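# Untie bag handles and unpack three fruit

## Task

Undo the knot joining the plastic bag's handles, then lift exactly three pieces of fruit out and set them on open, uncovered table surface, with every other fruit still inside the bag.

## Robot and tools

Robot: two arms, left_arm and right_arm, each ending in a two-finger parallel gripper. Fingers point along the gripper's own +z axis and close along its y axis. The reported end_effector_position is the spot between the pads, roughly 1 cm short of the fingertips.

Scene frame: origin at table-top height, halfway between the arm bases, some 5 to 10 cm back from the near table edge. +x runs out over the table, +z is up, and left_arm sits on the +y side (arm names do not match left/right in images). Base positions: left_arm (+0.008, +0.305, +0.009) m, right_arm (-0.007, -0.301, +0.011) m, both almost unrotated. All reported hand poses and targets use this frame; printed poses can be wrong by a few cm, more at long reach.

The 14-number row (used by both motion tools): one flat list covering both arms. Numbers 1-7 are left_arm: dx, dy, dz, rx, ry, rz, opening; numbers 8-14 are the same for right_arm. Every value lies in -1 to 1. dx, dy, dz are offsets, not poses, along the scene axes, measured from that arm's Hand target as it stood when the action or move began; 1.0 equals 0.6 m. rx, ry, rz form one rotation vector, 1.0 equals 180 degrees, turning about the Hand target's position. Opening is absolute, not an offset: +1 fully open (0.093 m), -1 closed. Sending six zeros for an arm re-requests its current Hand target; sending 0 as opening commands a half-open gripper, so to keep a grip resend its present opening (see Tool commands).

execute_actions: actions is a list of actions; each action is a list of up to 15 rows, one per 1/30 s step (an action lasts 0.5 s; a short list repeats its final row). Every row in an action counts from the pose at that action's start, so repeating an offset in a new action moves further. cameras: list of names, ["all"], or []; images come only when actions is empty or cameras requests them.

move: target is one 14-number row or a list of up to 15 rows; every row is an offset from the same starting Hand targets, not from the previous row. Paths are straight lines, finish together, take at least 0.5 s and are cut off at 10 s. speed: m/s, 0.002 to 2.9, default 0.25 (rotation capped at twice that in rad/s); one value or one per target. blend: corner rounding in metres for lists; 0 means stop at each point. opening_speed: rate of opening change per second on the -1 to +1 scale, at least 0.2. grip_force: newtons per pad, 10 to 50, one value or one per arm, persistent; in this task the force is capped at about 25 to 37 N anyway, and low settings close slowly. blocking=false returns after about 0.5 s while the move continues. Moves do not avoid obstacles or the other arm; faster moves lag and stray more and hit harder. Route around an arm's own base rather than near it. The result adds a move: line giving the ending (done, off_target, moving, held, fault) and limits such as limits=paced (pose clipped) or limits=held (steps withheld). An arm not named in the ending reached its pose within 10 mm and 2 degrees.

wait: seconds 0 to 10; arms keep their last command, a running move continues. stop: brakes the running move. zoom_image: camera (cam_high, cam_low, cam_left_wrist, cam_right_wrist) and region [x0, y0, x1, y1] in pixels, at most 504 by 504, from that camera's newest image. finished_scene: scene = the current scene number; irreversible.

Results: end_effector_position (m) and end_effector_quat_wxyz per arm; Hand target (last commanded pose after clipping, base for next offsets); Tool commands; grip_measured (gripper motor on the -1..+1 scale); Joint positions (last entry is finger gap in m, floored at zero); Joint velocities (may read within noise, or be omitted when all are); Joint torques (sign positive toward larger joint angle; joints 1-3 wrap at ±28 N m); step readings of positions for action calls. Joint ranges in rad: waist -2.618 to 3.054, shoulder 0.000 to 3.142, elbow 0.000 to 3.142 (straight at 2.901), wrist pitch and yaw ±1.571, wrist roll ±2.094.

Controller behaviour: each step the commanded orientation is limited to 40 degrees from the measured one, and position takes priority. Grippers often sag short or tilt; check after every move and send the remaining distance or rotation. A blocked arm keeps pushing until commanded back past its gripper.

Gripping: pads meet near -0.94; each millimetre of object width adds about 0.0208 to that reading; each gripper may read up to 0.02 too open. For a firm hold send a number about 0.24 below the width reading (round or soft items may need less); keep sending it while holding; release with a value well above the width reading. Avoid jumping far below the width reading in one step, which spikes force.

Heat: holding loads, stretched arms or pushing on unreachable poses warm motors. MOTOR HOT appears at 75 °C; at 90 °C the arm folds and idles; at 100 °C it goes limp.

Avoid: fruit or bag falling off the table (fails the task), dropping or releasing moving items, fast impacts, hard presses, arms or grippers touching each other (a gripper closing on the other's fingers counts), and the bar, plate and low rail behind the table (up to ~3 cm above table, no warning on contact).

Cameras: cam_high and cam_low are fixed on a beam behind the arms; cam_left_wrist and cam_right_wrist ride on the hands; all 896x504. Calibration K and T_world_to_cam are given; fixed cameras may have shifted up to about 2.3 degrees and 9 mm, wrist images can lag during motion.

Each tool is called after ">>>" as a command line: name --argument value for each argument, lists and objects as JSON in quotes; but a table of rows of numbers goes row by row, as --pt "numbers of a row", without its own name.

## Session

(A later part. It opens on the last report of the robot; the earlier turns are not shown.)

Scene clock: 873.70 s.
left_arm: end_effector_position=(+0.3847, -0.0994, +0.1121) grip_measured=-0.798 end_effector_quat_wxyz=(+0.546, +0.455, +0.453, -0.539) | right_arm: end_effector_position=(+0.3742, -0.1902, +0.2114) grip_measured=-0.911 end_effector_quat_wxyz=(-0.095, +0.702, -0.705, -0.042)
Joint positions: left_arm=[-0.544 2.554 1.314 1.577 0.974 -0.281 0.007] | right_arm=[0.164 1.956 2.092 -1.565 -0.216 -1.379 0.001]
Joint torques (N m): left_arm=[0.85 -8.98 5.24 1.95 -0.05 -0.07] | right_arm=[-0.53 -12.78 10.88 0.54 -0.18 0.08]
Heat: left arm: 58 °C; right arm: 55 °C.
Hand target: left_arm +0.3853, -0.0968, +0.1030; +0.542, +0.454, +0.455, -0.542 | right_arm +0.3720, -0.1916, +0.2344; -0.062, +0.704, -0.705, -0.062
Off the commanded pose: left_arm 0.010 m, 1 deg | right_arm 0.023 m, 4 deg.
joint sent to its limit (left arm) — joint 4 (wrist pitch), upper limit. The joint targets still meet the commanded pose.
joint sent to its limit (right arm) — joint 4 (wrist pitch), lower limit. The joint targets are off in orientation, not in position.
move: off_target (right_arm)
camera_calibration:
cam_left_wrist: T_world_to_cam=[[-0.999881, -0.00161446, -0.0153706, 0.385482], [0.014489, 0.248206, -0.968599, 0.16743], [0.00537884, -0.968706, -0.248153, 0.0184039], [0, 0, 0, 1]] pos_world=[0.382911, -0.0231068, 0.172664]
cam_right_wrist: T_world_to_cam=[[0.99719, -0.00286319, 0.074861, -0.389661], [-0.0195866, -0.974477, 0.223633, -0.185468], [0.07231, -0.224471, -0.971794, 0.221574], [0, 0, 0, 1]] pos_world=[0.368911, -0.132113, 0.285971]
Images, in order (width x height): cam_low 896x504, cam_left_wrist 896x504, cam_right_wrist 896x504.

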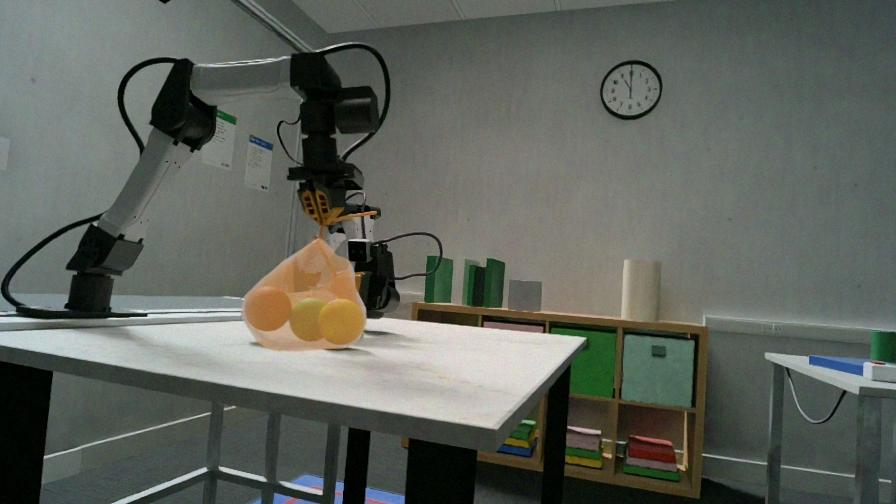

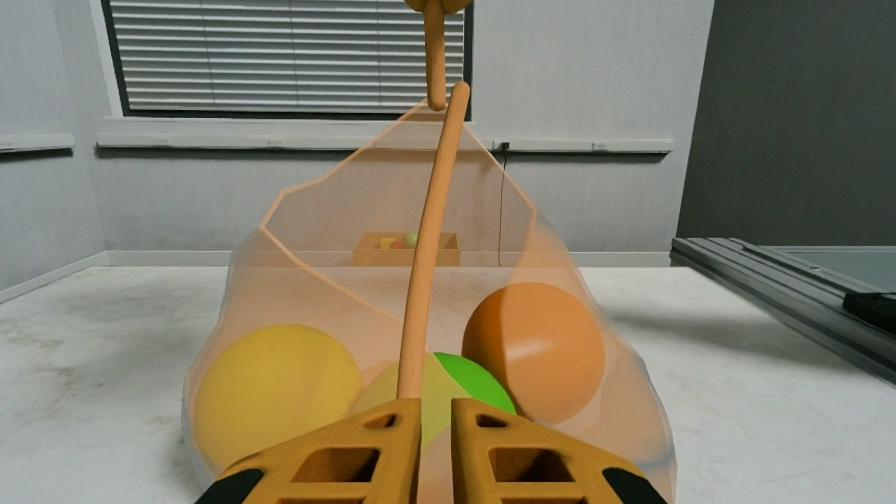

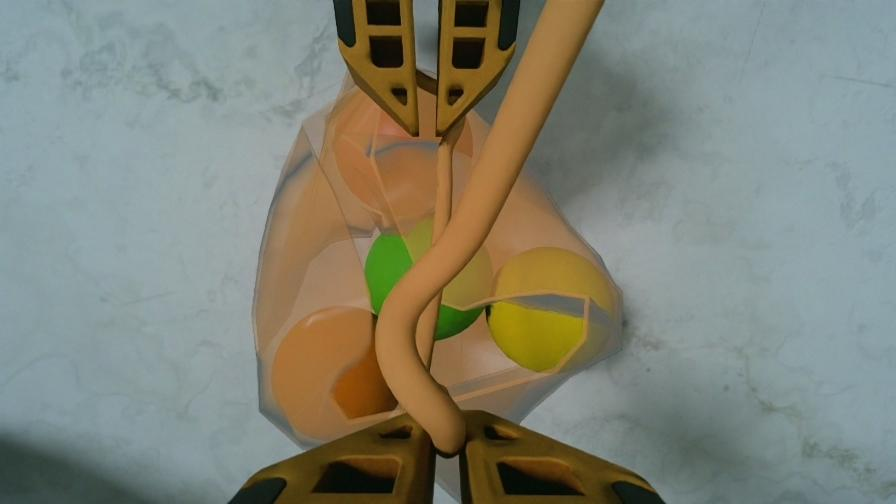

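>>> move --pt "0 0 0 0 0 0 -0.5 0 0 0 0 0 0 -1" --pt "0 0.1 0.03 0 0 0 -0.5 0 0 0 0 0 0 -1" --speed 0.08 --cameras '["cam_right_wrist","cam_left_wrist","cam_low","cam_high"]'

>>> zoom_image --camera "cam_left_wrist" --region '[300, 200, 600, 454]'

>>> zoom_image --camera "cam_low" --region '[250, 190, 420, 360]'

>>> zoom_image --camera "cam_right_wrist" --region '[230, 50, 650, 450]'

Scene clock: 896.57 s.
left_arm: end_effector_position=(+0.3886, -0.0389, +0.1088) grip_measured=-0.502 end_effector_quat_wxyz=(+0.525, +0.460, +0.482, -0.530) | right_arm: end_effector_position=(+0.3742, -0.1902, +0.2114) grip_measured=-0.911 end_effector_quat_wxyz=(-0.095, +0.702, -0.705, -0.042)
Joint positions: left_arm=[-0.416 2.459 1.15 1.581 1.101 -0.281 0.021] | right_arm=[0.164 1.956 2.092 -1.565 -0.216 -1.379 0.001]
Joint torques (N m): left_arm=[0.54 -12.3 3.71 1.86 -0.04 0] | right_arm=[-0.51 -12.83 11.08 0.57 -0.17 0.11]
Heat: left arm: 63 °C; right arm: 56 °C.
Hand target: left_arm +0.3853, -0.0369, +0.1209; +0.541, +0.454, +0.455, -0.542 | right_arm +0.3720, -0.1916, +0.2344; -0.062, +0.704, -0.705, -0.062
Off the commanded pose: left_arm 0.013 m, 4 deg | right_arm 0.023 m, 4 deg.
joint sent to its limit (left arm) — joint 4 (wrist pitch), upper limit. The joint targets are off in orientation, not in position.
joint sent to its limit (right arm) — joint 4 (wrist pitch), lower limit. The joint targets are off in orientation, not in position.
move: off_target (left_arm, right_arm)
camera_calibration:
cam_left_wrist: T_world_to_cam=[[-0.99971, -0.00960077, 0.0220743, 0.384882], [-0.0239623, 0.309576, -0.950573, 0.164513], [0.00229256, -0.950826, -0.309717, 0.0847485], [0, 0, 0, 1]] pos_world=[0.388518, 0.0333469, 0.174134]
cam_right_wrist: T_world_to_cam=[[0.99719, -0.00286319, 0.074861, -0.389661], [-0.0195866, -0.974477, 0.223633, -0.185468], [0.07231, -0.224471, -0.971794, 0.221574], [0, 0, 0, 1]] pos_world=[0.368911, -0.132113, 0.285971]

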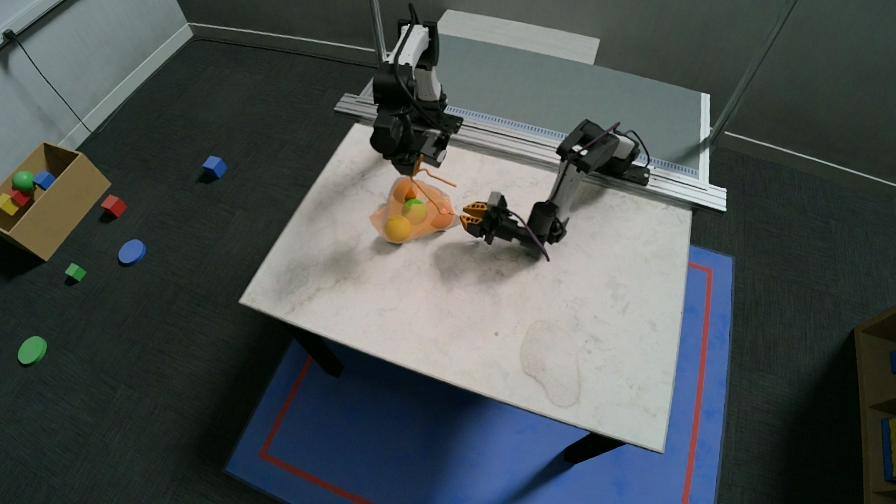

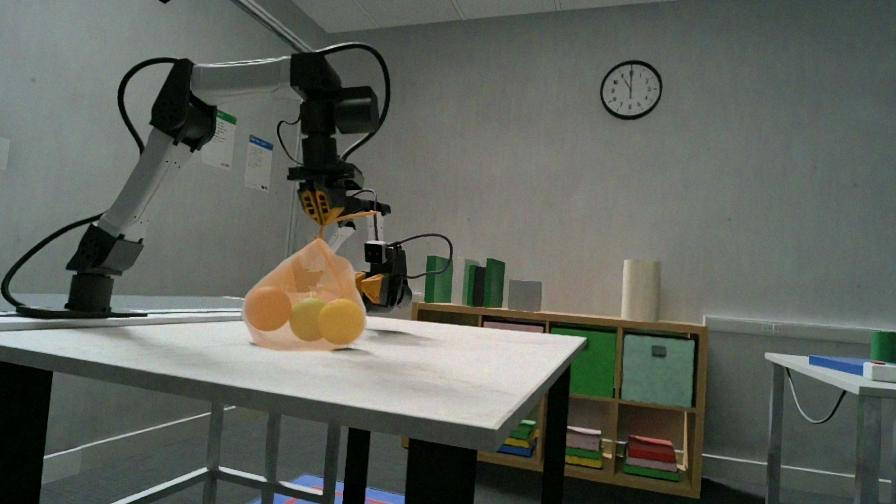

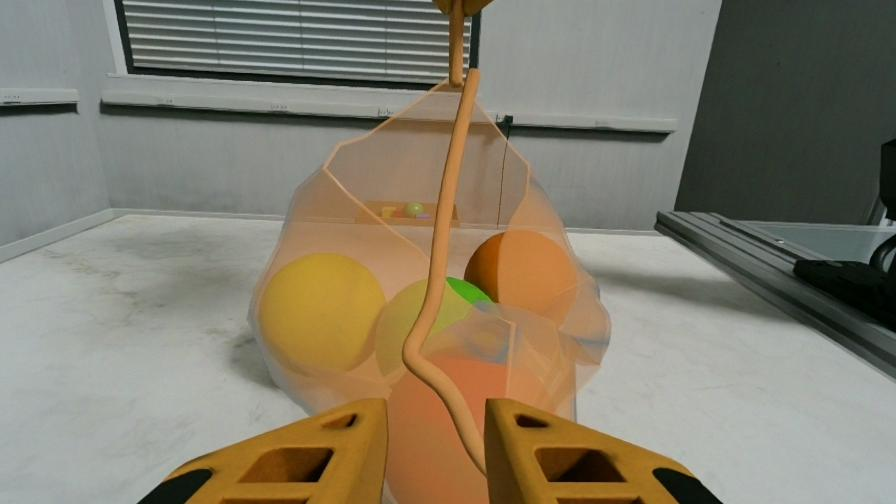

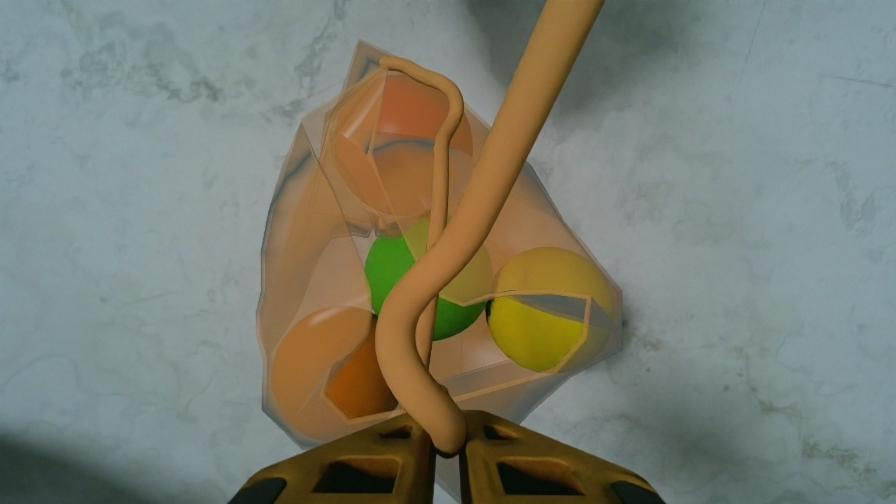

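Scaled by 1.680 from the camera's 896x504 image, which has a finer 1280x720 frame.

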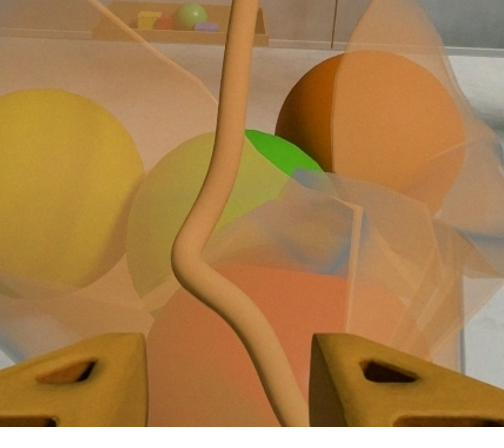

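Scaled by 2.965 from the camera's 896x504 image, which has a finer 1280x720 frame.

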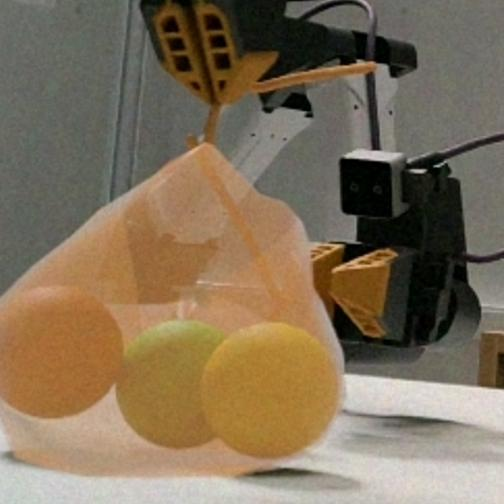

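Scaled by 1.200 from the camera's 896x504 image, which has a finer 1280x720 frame.

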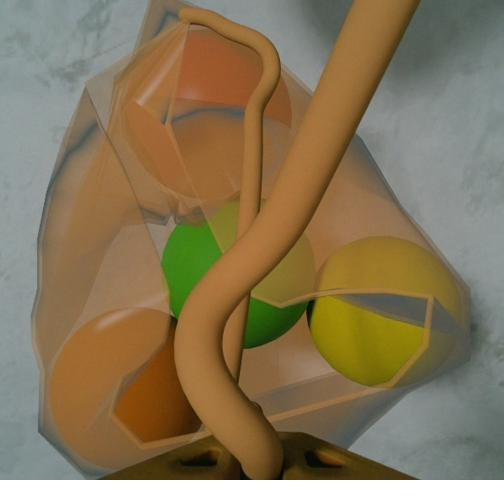

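>>> move --target '[0.0,0.0,0.04,0.3056,0,0,-0.4,0,0,0,0,0,0,-1]' --speed 0.2 --cameras '["cam_left_wrist"]'

>>> zoom_image --camera "cam_left_wrist" --region '[280, 200, 640, 500]'

Scene clock: 941.10 s.
left_arm: end_effector_position=(+0.3818, -0.0360, +0.1483) grip_measured=-0.402 end_effector_quat_wxyz=(+0.276, +0.649, +0.652, -0.278) | right_arm: end_effector_position=(+0.3742, -0.1902, +0.2114) grip_measured=-0.911 end_effector_quat_wxyz=(-0.095, +0.702, -0.705, -0.042)
Joint positions: left_arm=[-0.505 2.083 1.749 -0.756 0.685 0.865 0.026] | right_arm=[0.164 1.956 2.092 -1.565 -0.216 -1.379 0.001]
Joint torques (N m): left_arm=[0.08 -8.14 9.29 1.22 0.32 0.05] | right_arm=[-0.49 -12.81 10.86 0.55 -0.18 0.11]
Heat: left arm: 75 °C; right arm: 56 °C. Fold the left arm in close to its base, or ease its load, before you think long.
Hand target: left_arm +0.3853, -0.0369, +0.1449; +0.270, +0.653, +0.654, -0.271 | right_arm +0.3720, -0.1916, +0.2344; -0.062, +0.704, -0.705, -0.062
Off the commanded pose: left_arm 0.005 m, 1 deg | right_arm 0.023 m, 4 deg.
MOTOR HOT: joint 2 (shoulder) of the left arm reports 75 °C; the controller's stop level is 90 °C. To cool a motor, set the load down, stop pushing, or move to a pose that needs little force.
joint sent to its limit (right arm) — joint 4 (wrist pitch), lower limit. The joint targets are off in orientation, not in position.
move: off_target (right_arm)
camera_calibration:
cam_left_wrist: T_world_to_cam=[[-0.999978, 0.00585407, 0.00326009, 0.380767], [0.00424511, 0.929925, -0.367726, 0.126093], [-0.00518433, -0.367704, -0.929929, 0.215632], [0, 0, 0, 1]] pos_world=[0.381341, -0.0401971, 0.245648]
Images, in order (width x height): cam_left_wrist 896x504.

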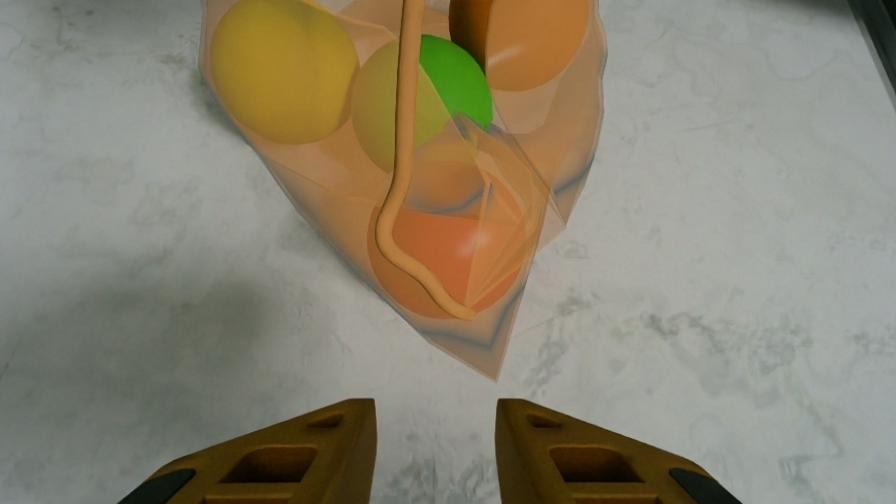

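Scaled by 1.400 from the camera's 896x504 image, which has a finer 1280x720 frame.

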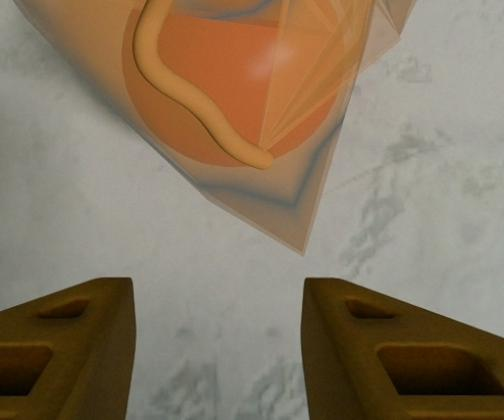

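>>> move --target '[-0.028,-0.063,-0.075,0,0,0.25,-0.45,0,0,0,0,0,0,-1]' --speed 0.2 --cameras '["cam_left_wrist"]'

>>> zoom_image --camera "cam_left_wrist" --region '[300, 250, 600, 500]'

Scene clock: 957.00 s.
left_arm: end_effector_position=(+0.3695, -0.0774, +0.0980) grip_measured=-0.448 end_effector_quat_wxyz=(+0.350, +0.359, +0.852, -0.149) | right_arm: end_effector_position=(+0.3742, -0.1902, +0.2114) grip_measured=-0.911 end_effector_quat_wxyz=(-0.095, +0.702, -0.705, -0.042)
Joint positions: left_arm=[-0.791 1.97 1.341 -0.161 0.002 -0.02 0.024] | right_arm=[0.164 1.956 2.092 -1.565 -0.216 -1.379 0.001]
Joint torques (N m): left_arm=[0.13 -10.19 5.87 2.11 -0.1 -0.08] | right_arm=[-0.62 -12.75 11.02 0.53 -0.15 0.1]
Heat: left arm: 71 °C; right arm: 57 °C.
Hand target: left_arm +0.3685, -0.0746, +0.0999; +0.353, +0.353, +0.854, -0.147 | right_arm +0.3720, -0.1916, +0.2344; -0.062, +0.704, -0.705, -0.062
Off the commanded pose: left_arm 0.003 m, 1 deg | right_arm 0.023 m, 4 deg.
MOTOR HOT: cleared for the motors of the left arm.
joint sent to its limit (right arm) — joint 4 (wrist pitch), lower limit. The joint targets are off in orientation, not in position.
move: off_target (right_arm)
camera_calibration:
cam_left_wrist: T_world_to_cam=[[-0.721922, -0.691966, 0.00343943, 0.212], [-0.65043, 0.676875, -0.344647, 0.366301], [0.236156, -0.251045, -0.938726, 0.0743129], [0, 0, 0, 1]] pos_world=[0.373751, -0.0825877, 0.195275]
Images, in order (width x height): cam_left_wrist 896x504.

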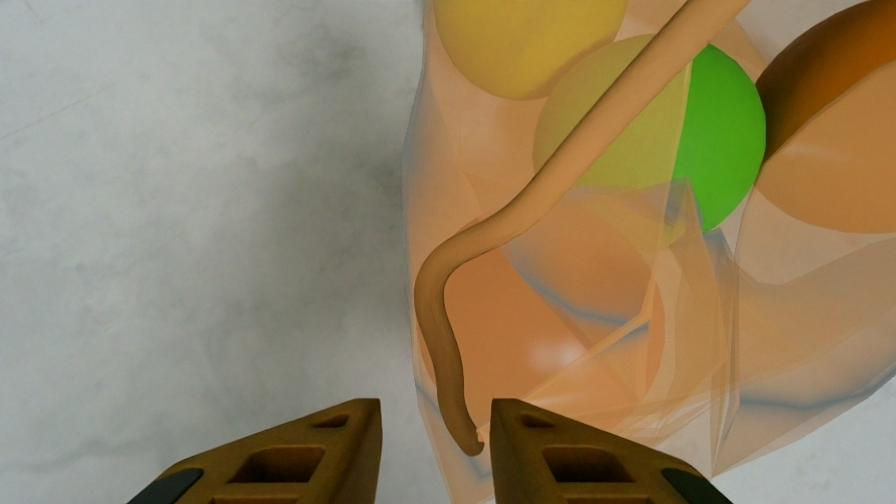

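Scaled by 1.680 from the camera's 896x504 image, which has a finer 1280x720 frame.

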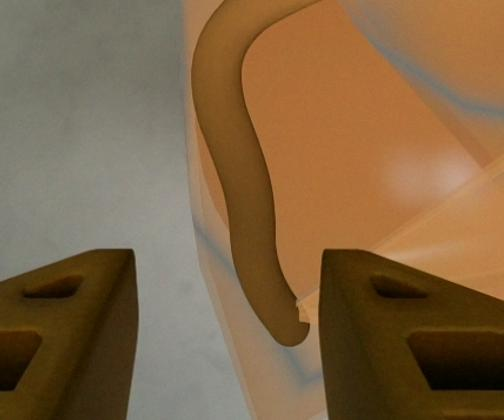

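>>> move --target '[0.008,-0.013,-0.058,0,0,0,-0.45,0,0,0,0,0,0,-1]' --speed 0.08

>>> move --target '[0,0,0,0,0,0,-1,0,0,0,0,0,0,-1]' --opening_speed 0.6 --cameras '["cam_left_wrist"]'

>>> zoom_image --camera "cam_left_wrist" --region '[300, 250, 600, 500]'

Scene clock: 969.57 s.
left_arm: end_effector_position=(+0.3782, -0.0857, +0.0868) grip_measured=-0.448 end_effector_quat_wxyz=(+0.372, +0.352, +0.844, -0.156) | right_arm: end_effector_position=(+0.3742, -0.1902, +0.2114) grip_measured=-0.911 end_effector_quat_wxyz=(-0.095, +0.702, -0.705, -0.042)
Joint positions: left_arm=[-0.793 2.013 1.318 -0.045 -0.008 -0.025 0.024] | right_arm=[0.164 1.956 2.092 -1.565 -0.216 -1.379 0.001]
Joint torques (N m): left_arm=[-0.13 -7.3 5.55 2.12 -0.06 -0.1] | right_arm=[-0.53 -12.81 11.02 0.57 -0.18 0.12]
Heat: left arm: 68 °C; right arm: 57 °C.
Hand target: left_arm +0.3733, -0.0824, +0.0651; +0.353, +0.353, +0.854, -0.147 | right_arm +0.3720, -0.1916, +0.2344; -0.062, +0.704, -0.705, -0.062
Off the commanded pose: left_arm 0.023 m, 3 deg | right_arm 0.023 m, 4 deg.
joint sent to its limit (right arm) — joint 4 (wrist pitch), lower limit. The joint targets are off in orientation, not in position.
move: off_target (left_arm, right_arm)

Scene clock: 970.70 s.
left_arm: end_effector_position=(+0.3777, -0.0861, +0.0849) grip_measured=-0.979 end_effector_quat_wxyz=(+0.371, +0.353, +0.845, -0.155) | right_arm: end_effector_position=(+0.3742, -0.1902, +0.2114) grip_measured=-0.911 end_effector_quat_wxyz=(-0.095, +0.702, -0.705, -0.042)
Joint positions: left_arm=[-0.795 2.017 1.318 -0.045 -0.008 -0.025 0] | right_arm=[0.164 1.956 2.092 -1.565 -0.216 -1.379 0.001]
Joint torques (N m): left_arm=[-0.05 -7.53 5.59 2.11 -0.07 -0.12] | right_arm=[-0.49 -12.83 11.02 0.58 -0.16 0.09]
Heat: left arm: 68 °C; right arm: 57 °C.
Hand target: left_arm +0.3733, -0.0823, +0.0650; +0.353, +0.353, +0.854, -0.146 | right_arm +0.3720, -0.1916, +0.2344; -0.062, +0.704, -0.705, -0.062
Off the commanded pose: left_arm 0.021 m, 2 deg | right_arm 0.023 m, 4 deg.
joint sent to its limit (right arm) — joint 4 (wrist pitch), lower limit. The joint targets are off in orientation, not in position.
move: off_target (left_arm, right_arm)
camera_calibration:
cam_left_wrist: T_world_to_cam=[[-0.717412, -0.696649, 0.000564062, 0.210167], [-0.642326, 0.661156, -0.387673, 0.372155], [0.269699, -0.278483, -0.921797, 0.0414068], [0, 0, 0, 1]] pos_world=[0.378654, -0.0881087, 0.182325]
Images, in order (width x height): cam_left_wrist 896x504.

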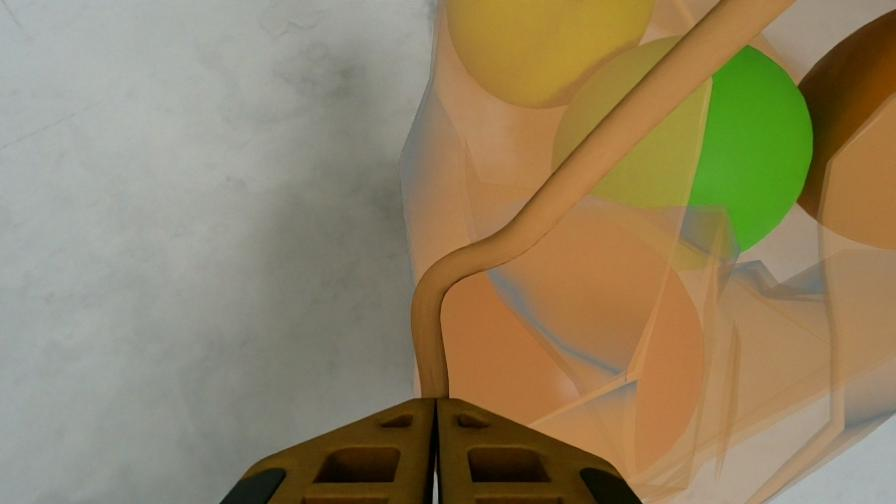

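Scaled by 1.680 from the camera's 896x504 image, which has a finer 1280x720 frame.

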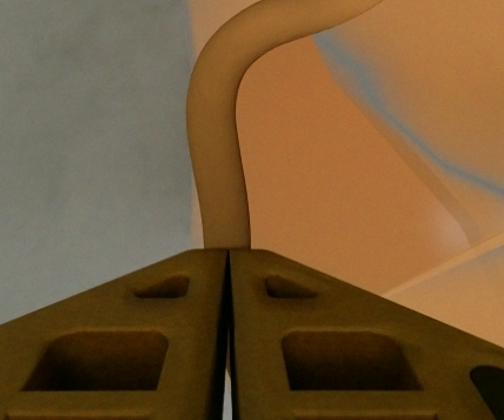

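>>> move --pt "0.0 0.02 0.11 0 0 0 -1 0 0 0 0 0 0 -1" --pt "0.008 -0.02 0.11 0 0 0 -0.35 0 0 0 0 0 0 -1" --speed 0.1 --cameras '["cam_left_wrist"]'

>>> zoom_image --camera "cam_left_wrist" --region '[300, 200, 650, 500]'

Scene clock: 1003.97 s.
left_arm: end_effector_position=(+0.3755, -0.0947, +0.1365) grip_measured=-0.352 end_effector_quat_wxyz=(+0.362, +0.357, +0.847, -0.154) | right_arm: end_effector_position=(+0.3742, -0.1902, +0.2114) grip_measured=-0.911 end_effector_quat_wxyz=(-0.095, +0.702, -0.705, -0.042)
Joint positions: left_arm=[-0.808 1.973 1.487 -0.276 -0.01 -0.031 0.028] | right_arm=[0.164 1.956 2.092 -1.565 -0.216 -1.379 0.001]
Joint torques (N m): left_arm=[0.25 -7.84 9.31 1.84 -0.1 -0.11] | right_arm=[-0.5 -12.92 11.06 0.55 -0.19 0.1]
Heat: left arm: 63 °C; right arm: 57 °C.
Hand target: left_arm +0.3781, -0.0945, +0.1312; +0.354, +0.353, +0.854, -0.147 | right_arm +0.3720, -0.1916, +0.2344; -0.062, +0.704, -0.705, -0.062
Off the commanded pose: left_arm 0.006 m, 2 deg | right_arm 0.023 m, 4 deg.
joint sent to its limit (right arm) — joint 4 (wrist pitch), lower limit. The joint targets are off in orientation, not in position.
move: off_target (right_arm)
camera_calibration:
cam_left_wrist: T_world_to_cam=[[-0.722231, -0.691644, 0.00339959, 0.204401], [-0.643377, 0.670009, -0.370344, 0.395353], [0.253869, -0.269661, -0.928888, 0.0948698], [0, 0, 0, 1]] pos_world=[0.377901, -0.0979347, 0.233845]
Images, in order (width x height): cam_left_wrist 896x504.

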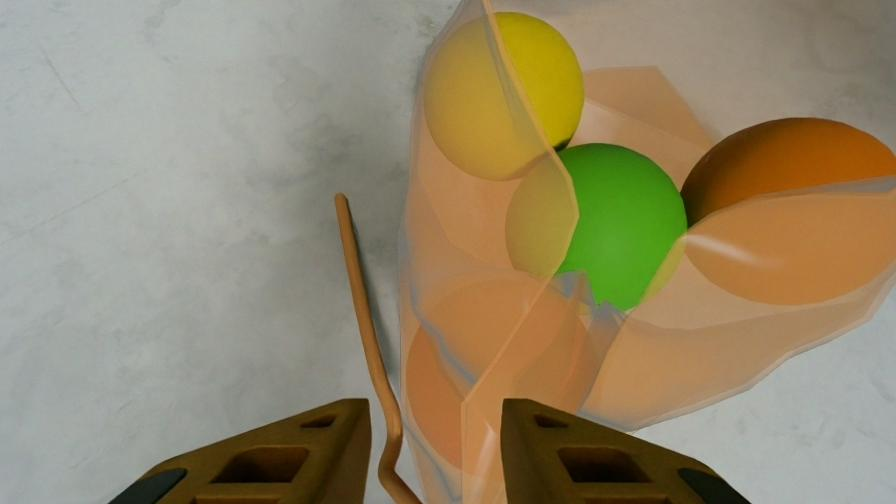

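Scaled by 1.440 from the camera's 896x504 image, which has a finer 1280x720 frame.

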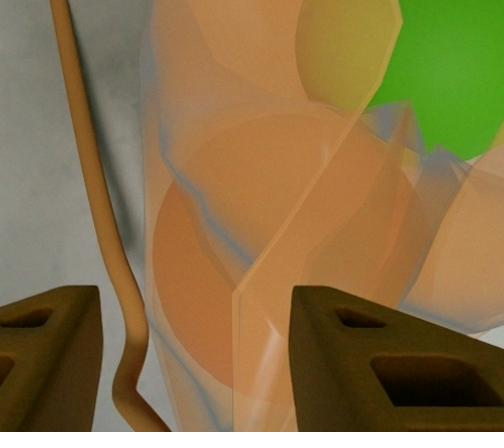

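>>> move --pt "-0.08 0.12 0.04 0 0 0 -0.35 0 0 0 0 0 0 -1" --pt "-0.09 0.125 0.0 0 0 0 -0.35 0 0 0 0 0 0 -1" --speed 0.15 --blend 0.01 --cameras '["all"]'

>>> zoom_image --camera "cam_right_wrist" --region '[230, 0, 650, 450]'

>>> zoom_image --camera "cam_high" --region '[340, 150, 500, 260]'

Scene clock: 1038.60 s.
left_arm: end_effector_position=(+0.3260, -0.0204, +0.1306) grip_measured=-0.352 end_effector_quat_wxyz=(+0.353, +0.349, +0.856, -0.144) | right_arm: end_effector_position=(+0.3742, -0.1902, +0.2114) grip_measured=-0.911 end_effector_quat_wxyz=(-0.095, +0.702, -0.705, -0.042)
Joint positions: left_arm=[-0.777 1.671 1.097 -0.215 -0.007 -0.025 0.028] | right_arm=[0.164 1.956 2.092 -1.565 -0.216 -1.379 0.001]
Joint torques (N m): left_arm=[0.4 -7.76 6.28 2.05 0.09 0.07] | right_arm=[-0.5 -12.75 10.93 0.53 -0.17 0.07]
Heat: left arm: 58 °C; right arm: 58 °C.
Hand target: left_arm +0.3241, -0.0194, +0.1312; +0.354, +0.353, +0.854, -0.147 | right_arm +0.3720, -0.1916, +0.2344; -0.062, +0.704, -0.705, -0.062
Off the commanded pose: left_arm 0.002 m, 1 deg | right_arm 0.023 m, 4 deg.
joint sent to its limit (right arm) — joint 4 (wrist pitch), lower limit. The joint targets are off in orientation, not in position.
move: off_target (right_arm)
camera_calibration:
cam_left_wrist: T_world_to_cam=[[-0.704794, -0.709412, 0.000423853, 0.214477], [-0.665878, 0.661338, -0.345311, 0.315342], [0.244687, -0.243655, -0.938488, 0.126773], [0, 0, 0, 1]] pos_world=[0.330122, -0.0255057, 0.227775]
cam_right_wrist: T_world_to_cam=[[0.99719, -0.00286319, 0.074861, -0.389661], [-0.0195866, -0.974477, 0.223633, -0.185468], [0.07231, -0.224471, -0.971794, 0.221574], [0, 0, 0, 1]] pos_world=[0.368911, -0.132113, 0.285971]

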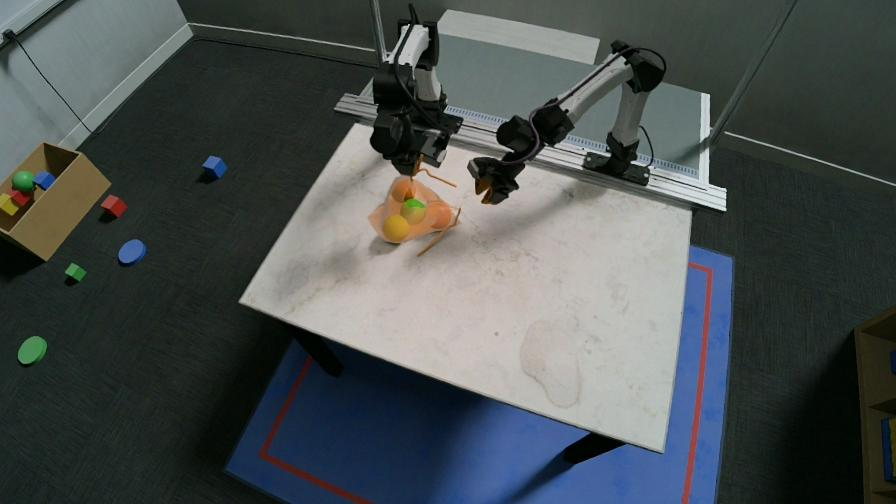

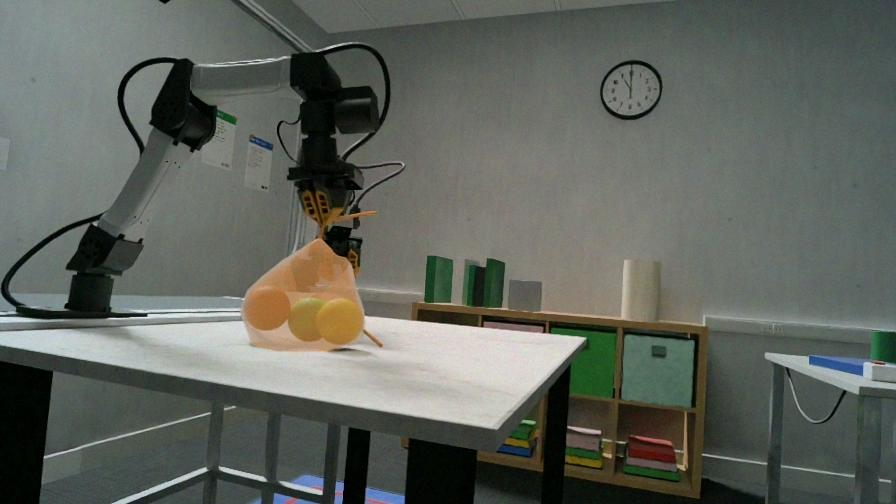

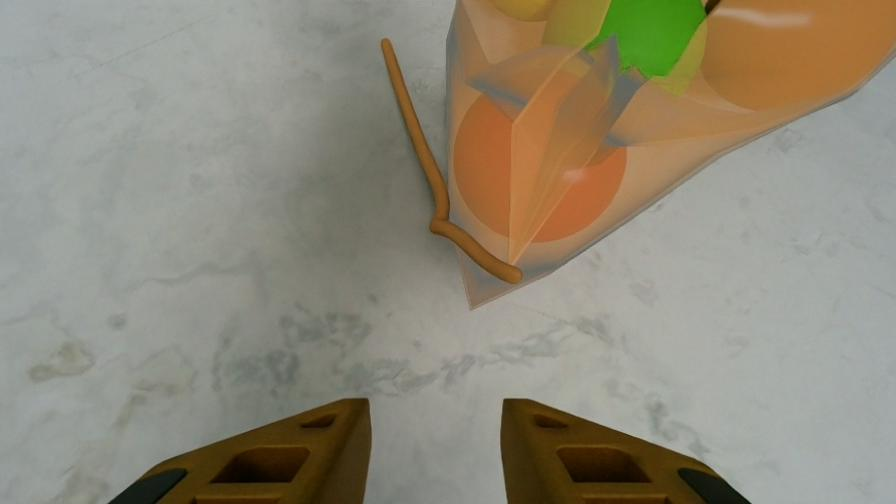

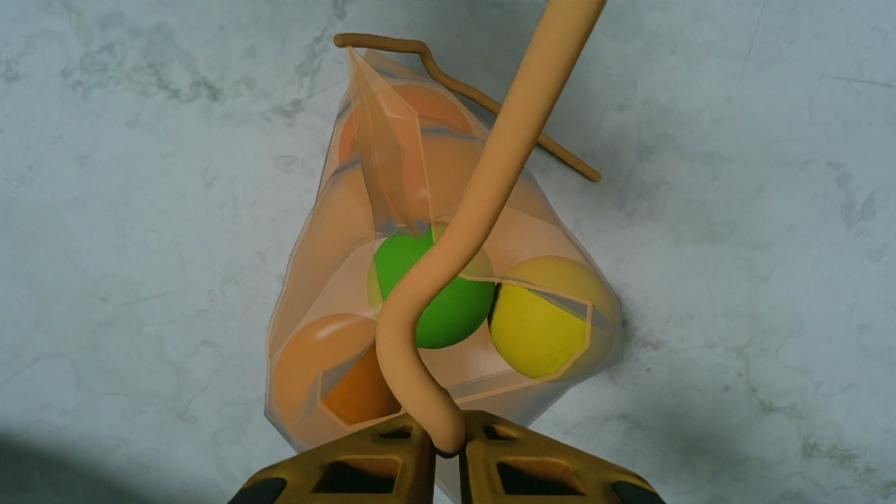

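Scaled by 1.120 from the camera's 896x504 image, which has a finer 1280x720 frame.

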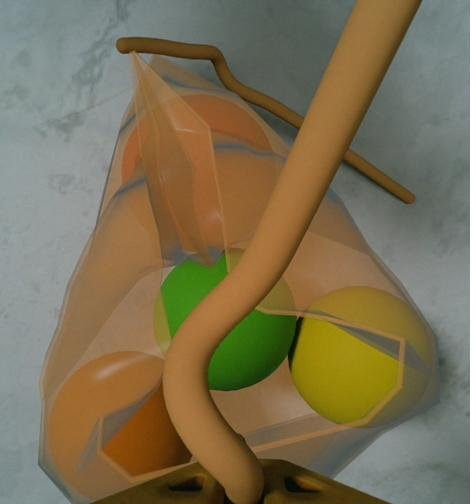

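Scaled by 3.150 from the camera's 896x504 image, which has a finer 1280x720 frame.

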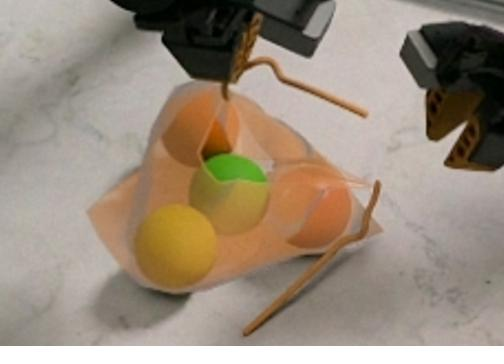

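>>> move --target '[0.002,-0.108,-0.068,0,0,0.25,-0.4,0,0,0,0,0,0,-1]' --speed 0.2 --cameras '["cam_left_wrist"]'

>>> zoom_image --camera "cam_left_wrist" --region '[280, 200, 630, 500]'

Scene clock: 1056.23 s.
left_arm: end_effector_position=(+0.3244, -0.0831, +0.0938) grip_measured=-0.398 end_effector_quat_wxyz=(+0.384, +0.001, +0.923, -0.009) | right_arm: end_effector_position=(+0.3742, -0.1902, +0.2114) grip_measured=-0.911 end_effector_quat_wxyz=(-0.095, +0.702, -0.705, -0.042)
Joint positions: left_arm=[-1.073 2.117 1.606 -0.609 -0.662 -0.938 0.026] | right_arm=[0.164 1.956 2.092 -1.565 -0.216 -1.379 0.001]
Joint torques (N m): left_arm=[0.17 -8.12 8.72 1.09 -0.53 -0.16] | right_arm=[-0.51 -12.7 11.06 0.55 -0.13 0.09]
Heat: left arm: 57 °C; right arm: 58 °C.
Hand target: left_arm +0.3253, -0.0842, +0.0903; +0.383, -0.001, +0.924, +0.000 | right_arm +0.3720, -0.1916, +0.2344; -0.062, +0.704, -0.705, -0.062
Off the commanded pose: left_arm 0.004 m, 1 deg | right_arm 0.023 m, 4 deg.
joint sent to its limit (right arm) — joint 4 (wrist pitch), lower limit. The joint targets are off in orientation, not in position.
move: off_target (right_arm)
camera_calibration:
cam_left_wrist: T_world_to_cam=[[-0.0160236, -0.999756, 0.0151891, -0.080107], [-0.935753, 0.00964192, -0.352526, 0.377176], [0.352293, -0.0198619, -0.935679, 0.0607921], [0, 0, 0, 1]] pos_world=[0.330243, -0.0825168, 0.191063]
Images, in order (width x height): cam_left_wrist 896x504.

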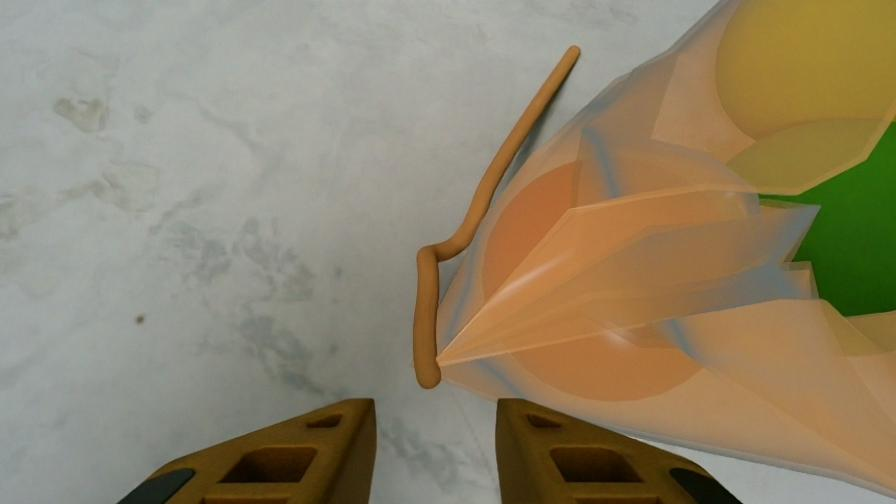

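Scaled by 1.440 from the camera's 896x504 image, which has a finer 1280x720 frame.

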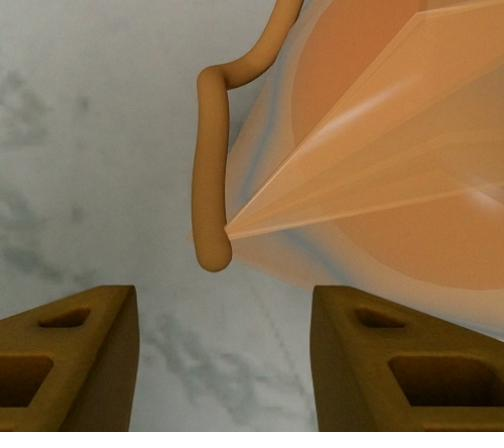

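>>> move --target '[0.048,0.007,-0.06,0,0,0,-0.4,0,0,0,0,0,0,-1]' --speed 0.08 --cameras '["cam_left_wrist"]'

>>> zoom_image --camera "cam_left_wrist" --region '[280, 200, 630, 500]'

Scene clock: 1073.03 s.
left_arm: end_effector_position=(+0.3541, -0.0801, +0.0697) grip_measured=-0.398 end_effector_quat_wxyz=(+0.393, -0.008, +0.919, -0.004) | right_arm: end_effector_position=(+0.3742, -0.1902, +0.2114) grip_measured=-0.911 end_effector_quat_wxyz=(-0.095, +0.702, -0.705, -0.042)
Joint positions: left_arm=[-1.019 2.19 1.606 -0.498 -0.661 -0.89 0.026] | right_arm=[0.164 1.956 2.092 -1.565 -0.216 -1.379 0.001]
Joint torques (N m): left_arm=[0.69 -8.39 5.98 1.56 -0.26 0.05] | right_arm=[-0.54 -12.81 10.89 0.53 -0.16 0.09]
Heat: left arm: 60 °C; right arm: 58 °C.
Hand target: left_arm +0.3541, -0.0799, +0.0543; +0.383, -0.001, +0.924, +0.000 | right_arm +0.3720, -0.1916, +0.2344; -0.062, +0.704, -0.705, -0.062
Off the commanded pose: left_arm 0.015 m, 2 deg | right_arm 0.023 m, 4 deg.
joint sent to its limit (right arm) — joint 4 (wrist pitch), lower limit. The joint targets are off in orientation, not in position.
move: off_target (left_arm, right_arm)
camera_calibration:
cam_left_wrist: T_world_to_cam=[[0.0038101, -0.99989, 0.0143411, -0.0832917], [-0.92887, -0.00885059, -0.370301, 0.393768], [0.370387, -0.0119101, -0.928801, 0.021571], [0, 0, 0, 1]] pos_world=[0.358087, -0.0795405, 0.167042]
Images, in order (width x height): cam_left_wrist 896x504.

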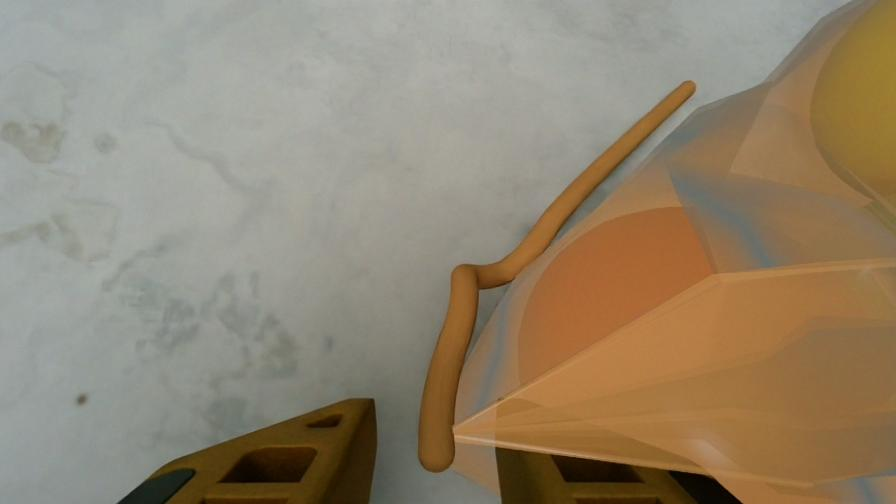

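Scaled by 1.440 from the camera's 896x504 image, which has a finer 1280x720 frame.

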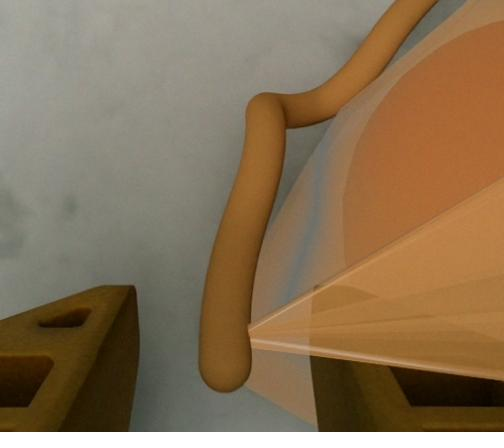

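>>> move --target '[0.02,-0.002,-0.008,0,0,0,-0.4,0,0,0,0,0,0,-1]' --speed 0.08

>>> move --target '[0,0,0,0,0,0,-1,0,0,0,0,0,0,-1]' --opening_speed 0.6 --cameras '["cam_left_wrist"]'

>>> zoom_image --camera "cam_left_wrist" --region '[280, 200, 630, 500]'

Scene clock: 1084.67 s.
left_arm: end_effector_position=(+0.3629, -0.0748, +0.0565) grip_measured=-0.398 end_effector_quat_wxyz=(+0.390, -0.005, +0.921, +0.007) | right_arm: end_effector_position=(+0.3742, -0.1902, +0.2114) grip_measured=-0.911 end_effector_quat_wxyz=(-0.095, +0.701, -0.705, -0.042)
Joint positions: left_arm=[-0.998 2.221 1.606 -0.477 -0.659 -0.867 0.026] | right_arm=[0.164 1.956 2.092 -1.565 -0.216 -1.379 0.001]
Joint torques (N m): left_arm=[0.72 -8.46 8.34 1.51 -0.2 0.03] | right_arm=[-0.46 -12.81 11 0.51 -0.15 0.09]
Heat: left arm: 61 °C; right arm: 58 °C.
Hand target: left_arm +0.3661, -0.0812, +0.0495; +0.383, -0.001, +0.924, +0.000 | right_arm +0.3720, -0.1916, +0.2344; -0.062, +0.704, -0.705, -0.062
Off the commanded pose: left_arm 0.010 m, 1 deg | right_arm 0.023 m, 4 deg.
joint sent to its limit (right arm) — joint 4 (wrist pitch), lower limit. The joint targets are off in orientation, not in position.
move: off_target (right_arm)

Scene clock: 1085.87 s.
left_arm: end_effector_position=(+0.3624, -0.0766, +0.0559) grip_measured=-0.979 end_effector_quat_wxyz=(+0.387, -0.004, +0.922, +0.003) | right_arm: end_effector_position=(+0.3742, -0.1902, +0.2114) grip_measured=-0.911 end_effector_quat_wxyz=(-0.095, +0.701, -0.705, -0.042)
Joint positions: left_arm=[-0.998 2.221 1.606 -0.473 -0.648 -0.864 0] | right_arm=[0.164 1.956 2.092 -1.565 -0.216 -1.379 0.001]
Joint torques (N m): left_arm=[0.73 -8.4 8.25 1.49 -0.3 0.06] | right_arm=[-0.42 -12.81 10.95 0.56 -0.14 0.11]
Heat: left arm: 61 °C; right arm: 58 °C.
Hand target: left_arm +0.3661, -0.0812, +0.0495; +0.383, -0.001, +0.924, +0.000 | right_arm +0.3720, -0.1916, +0.2344; -0.062, +0.704, -0.705, -0.062
Off the commanded pose: left_arm 0.009 m, 1 deg | right_arm 0.023 m, 4 deg.
joint sent to its limit (right arm) — joint 4 (wrist pitch), lower limit. The joint targets are off in orientation, not in position.
move: off_target (right_arm)
camera_calibration:
cam_left_wrist: T_world_to_cam=[[0.000875253, -0.999997, -0.00242003, -0.0776325], [-0.933645, 0.0000496801, -0.3582, 0.398095], [0.358199, 0.00257297, -0.933642, 0.0115152], [0, 0, 0, 1]] pos_world=[0.367623, -0.0776816, 0.153161]
Images, in order (width x height): cam_left_wrist 896x504.

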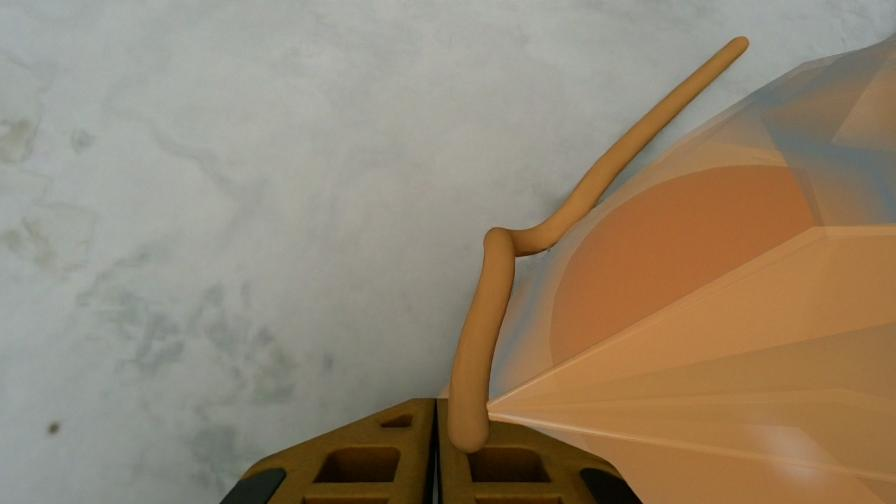

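Scaled by 1.440 from the camera's 896x504 image, which has a finer 1280x720 frame.

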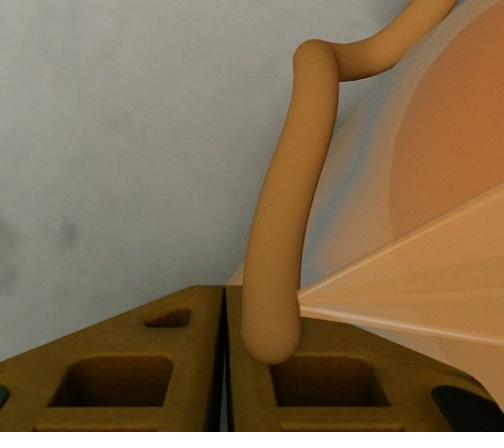

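>>> move --pt "-0.075 0.0 0.0 0 0 0 -1 0 0 0 0 0 0 -1" --pt "-0.075 -0.005 0.035 0 0 0 -0.4 0 0 0 0 0 0 -1" --pt "-0.004 -0.006 0.03 0 0 0 -0.4 0 0 0 0 0 0 -1" --speed 0.1 --cameras '["cam_left_wrist"]'

>>> zoom_image --camera "cam_left_wrist" --region '[280, 200, 630, 500]'

Scene clock: 1097.23 s.
left_arm: end_effector_position=(+0.3616, -0.0791, +0.0719) grip_measured=-0.402 end_effector_quat_wxyz=(+0.388, -0.006, +0.922, +0.003) | right_arm: end_effector_position=(+0.3742, -0.1902, +0.2114) grip_measured=-0.911 end_effector_quat_wxyz=(-0.095, +0.701, -0.705, -0.042)
Joint positions: left_arm=[-1.002 2.207 1.651 -0.536 -0.652 -0.873 0.026] | right_arm=[0.164 1.956 2.092 -1.565 -0.216 -1.379 0.001]
Joint torques (N m): left_arm=[0.36 -8.58 8.62 1.39 -0.29 0.06] | right_arm=[-0.59 -12.81 11.03 0.56 -0.16 0.11]
Heat: left arm: 60 °C; right arm: 58 °C.
Hand target: left_arm +0.3637, -0.0848, +0.0675; +0.383, +0.000, +0.924, +0.000 | right_arm +0.3720, -0.1916, +0.2344; -0.062, +0.704, -0.705, -0.062
Off the commanded pose: left_arm 0.007 m, 1 deg | right_arm 0.023 m, 4 deg.
joint sent to its limit (right arm) — joint 4 (wrist pitch), lower limit. The joint targets are off in orientation, not in position.
move: off_target (right_arm); target 2's new opening was sent with left_arm's hand 0.020 m and 2 deg from that target
camera_calibration:
cam_left_wrist: T_world_to_cam=[[0.00467434, -0.999988, -0.00144326, -0.0815522], [-0.933275, -0.00384416, -0.359143, 0.402694], [0.359133, 0.00302572, -0.933281, 0.0264147], [0, 0, 0, 1]] pos_world=[0.366719, -0.0800831, 0.169159]
Images, in order (width x height): cam_left_wrist 896x504.

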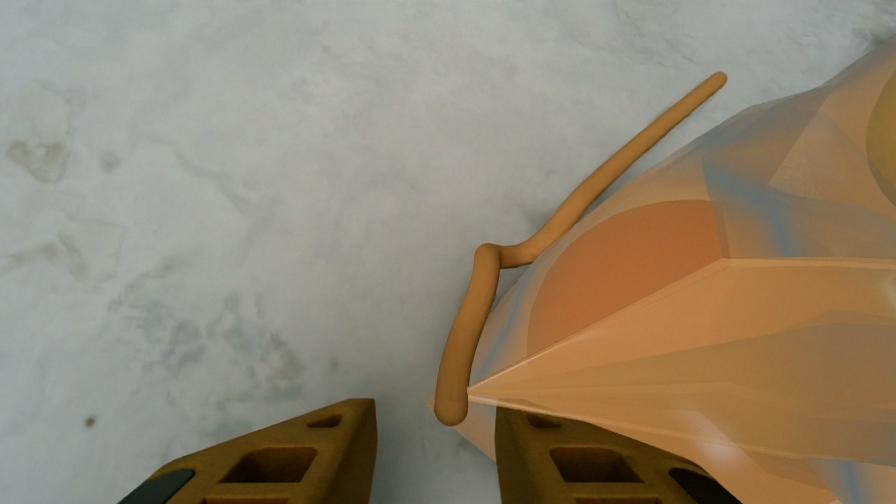

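Scaled by 1.440 from the camera's 896x504 image, which has a finer 1280x720 frame.

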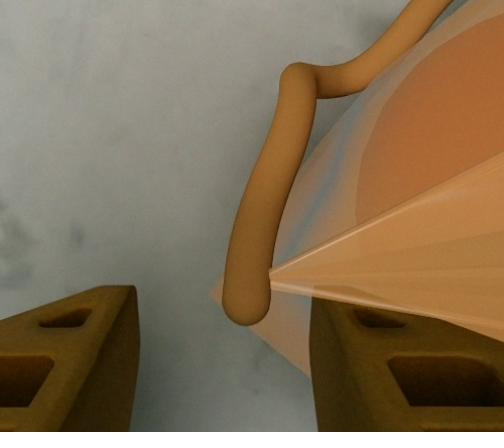

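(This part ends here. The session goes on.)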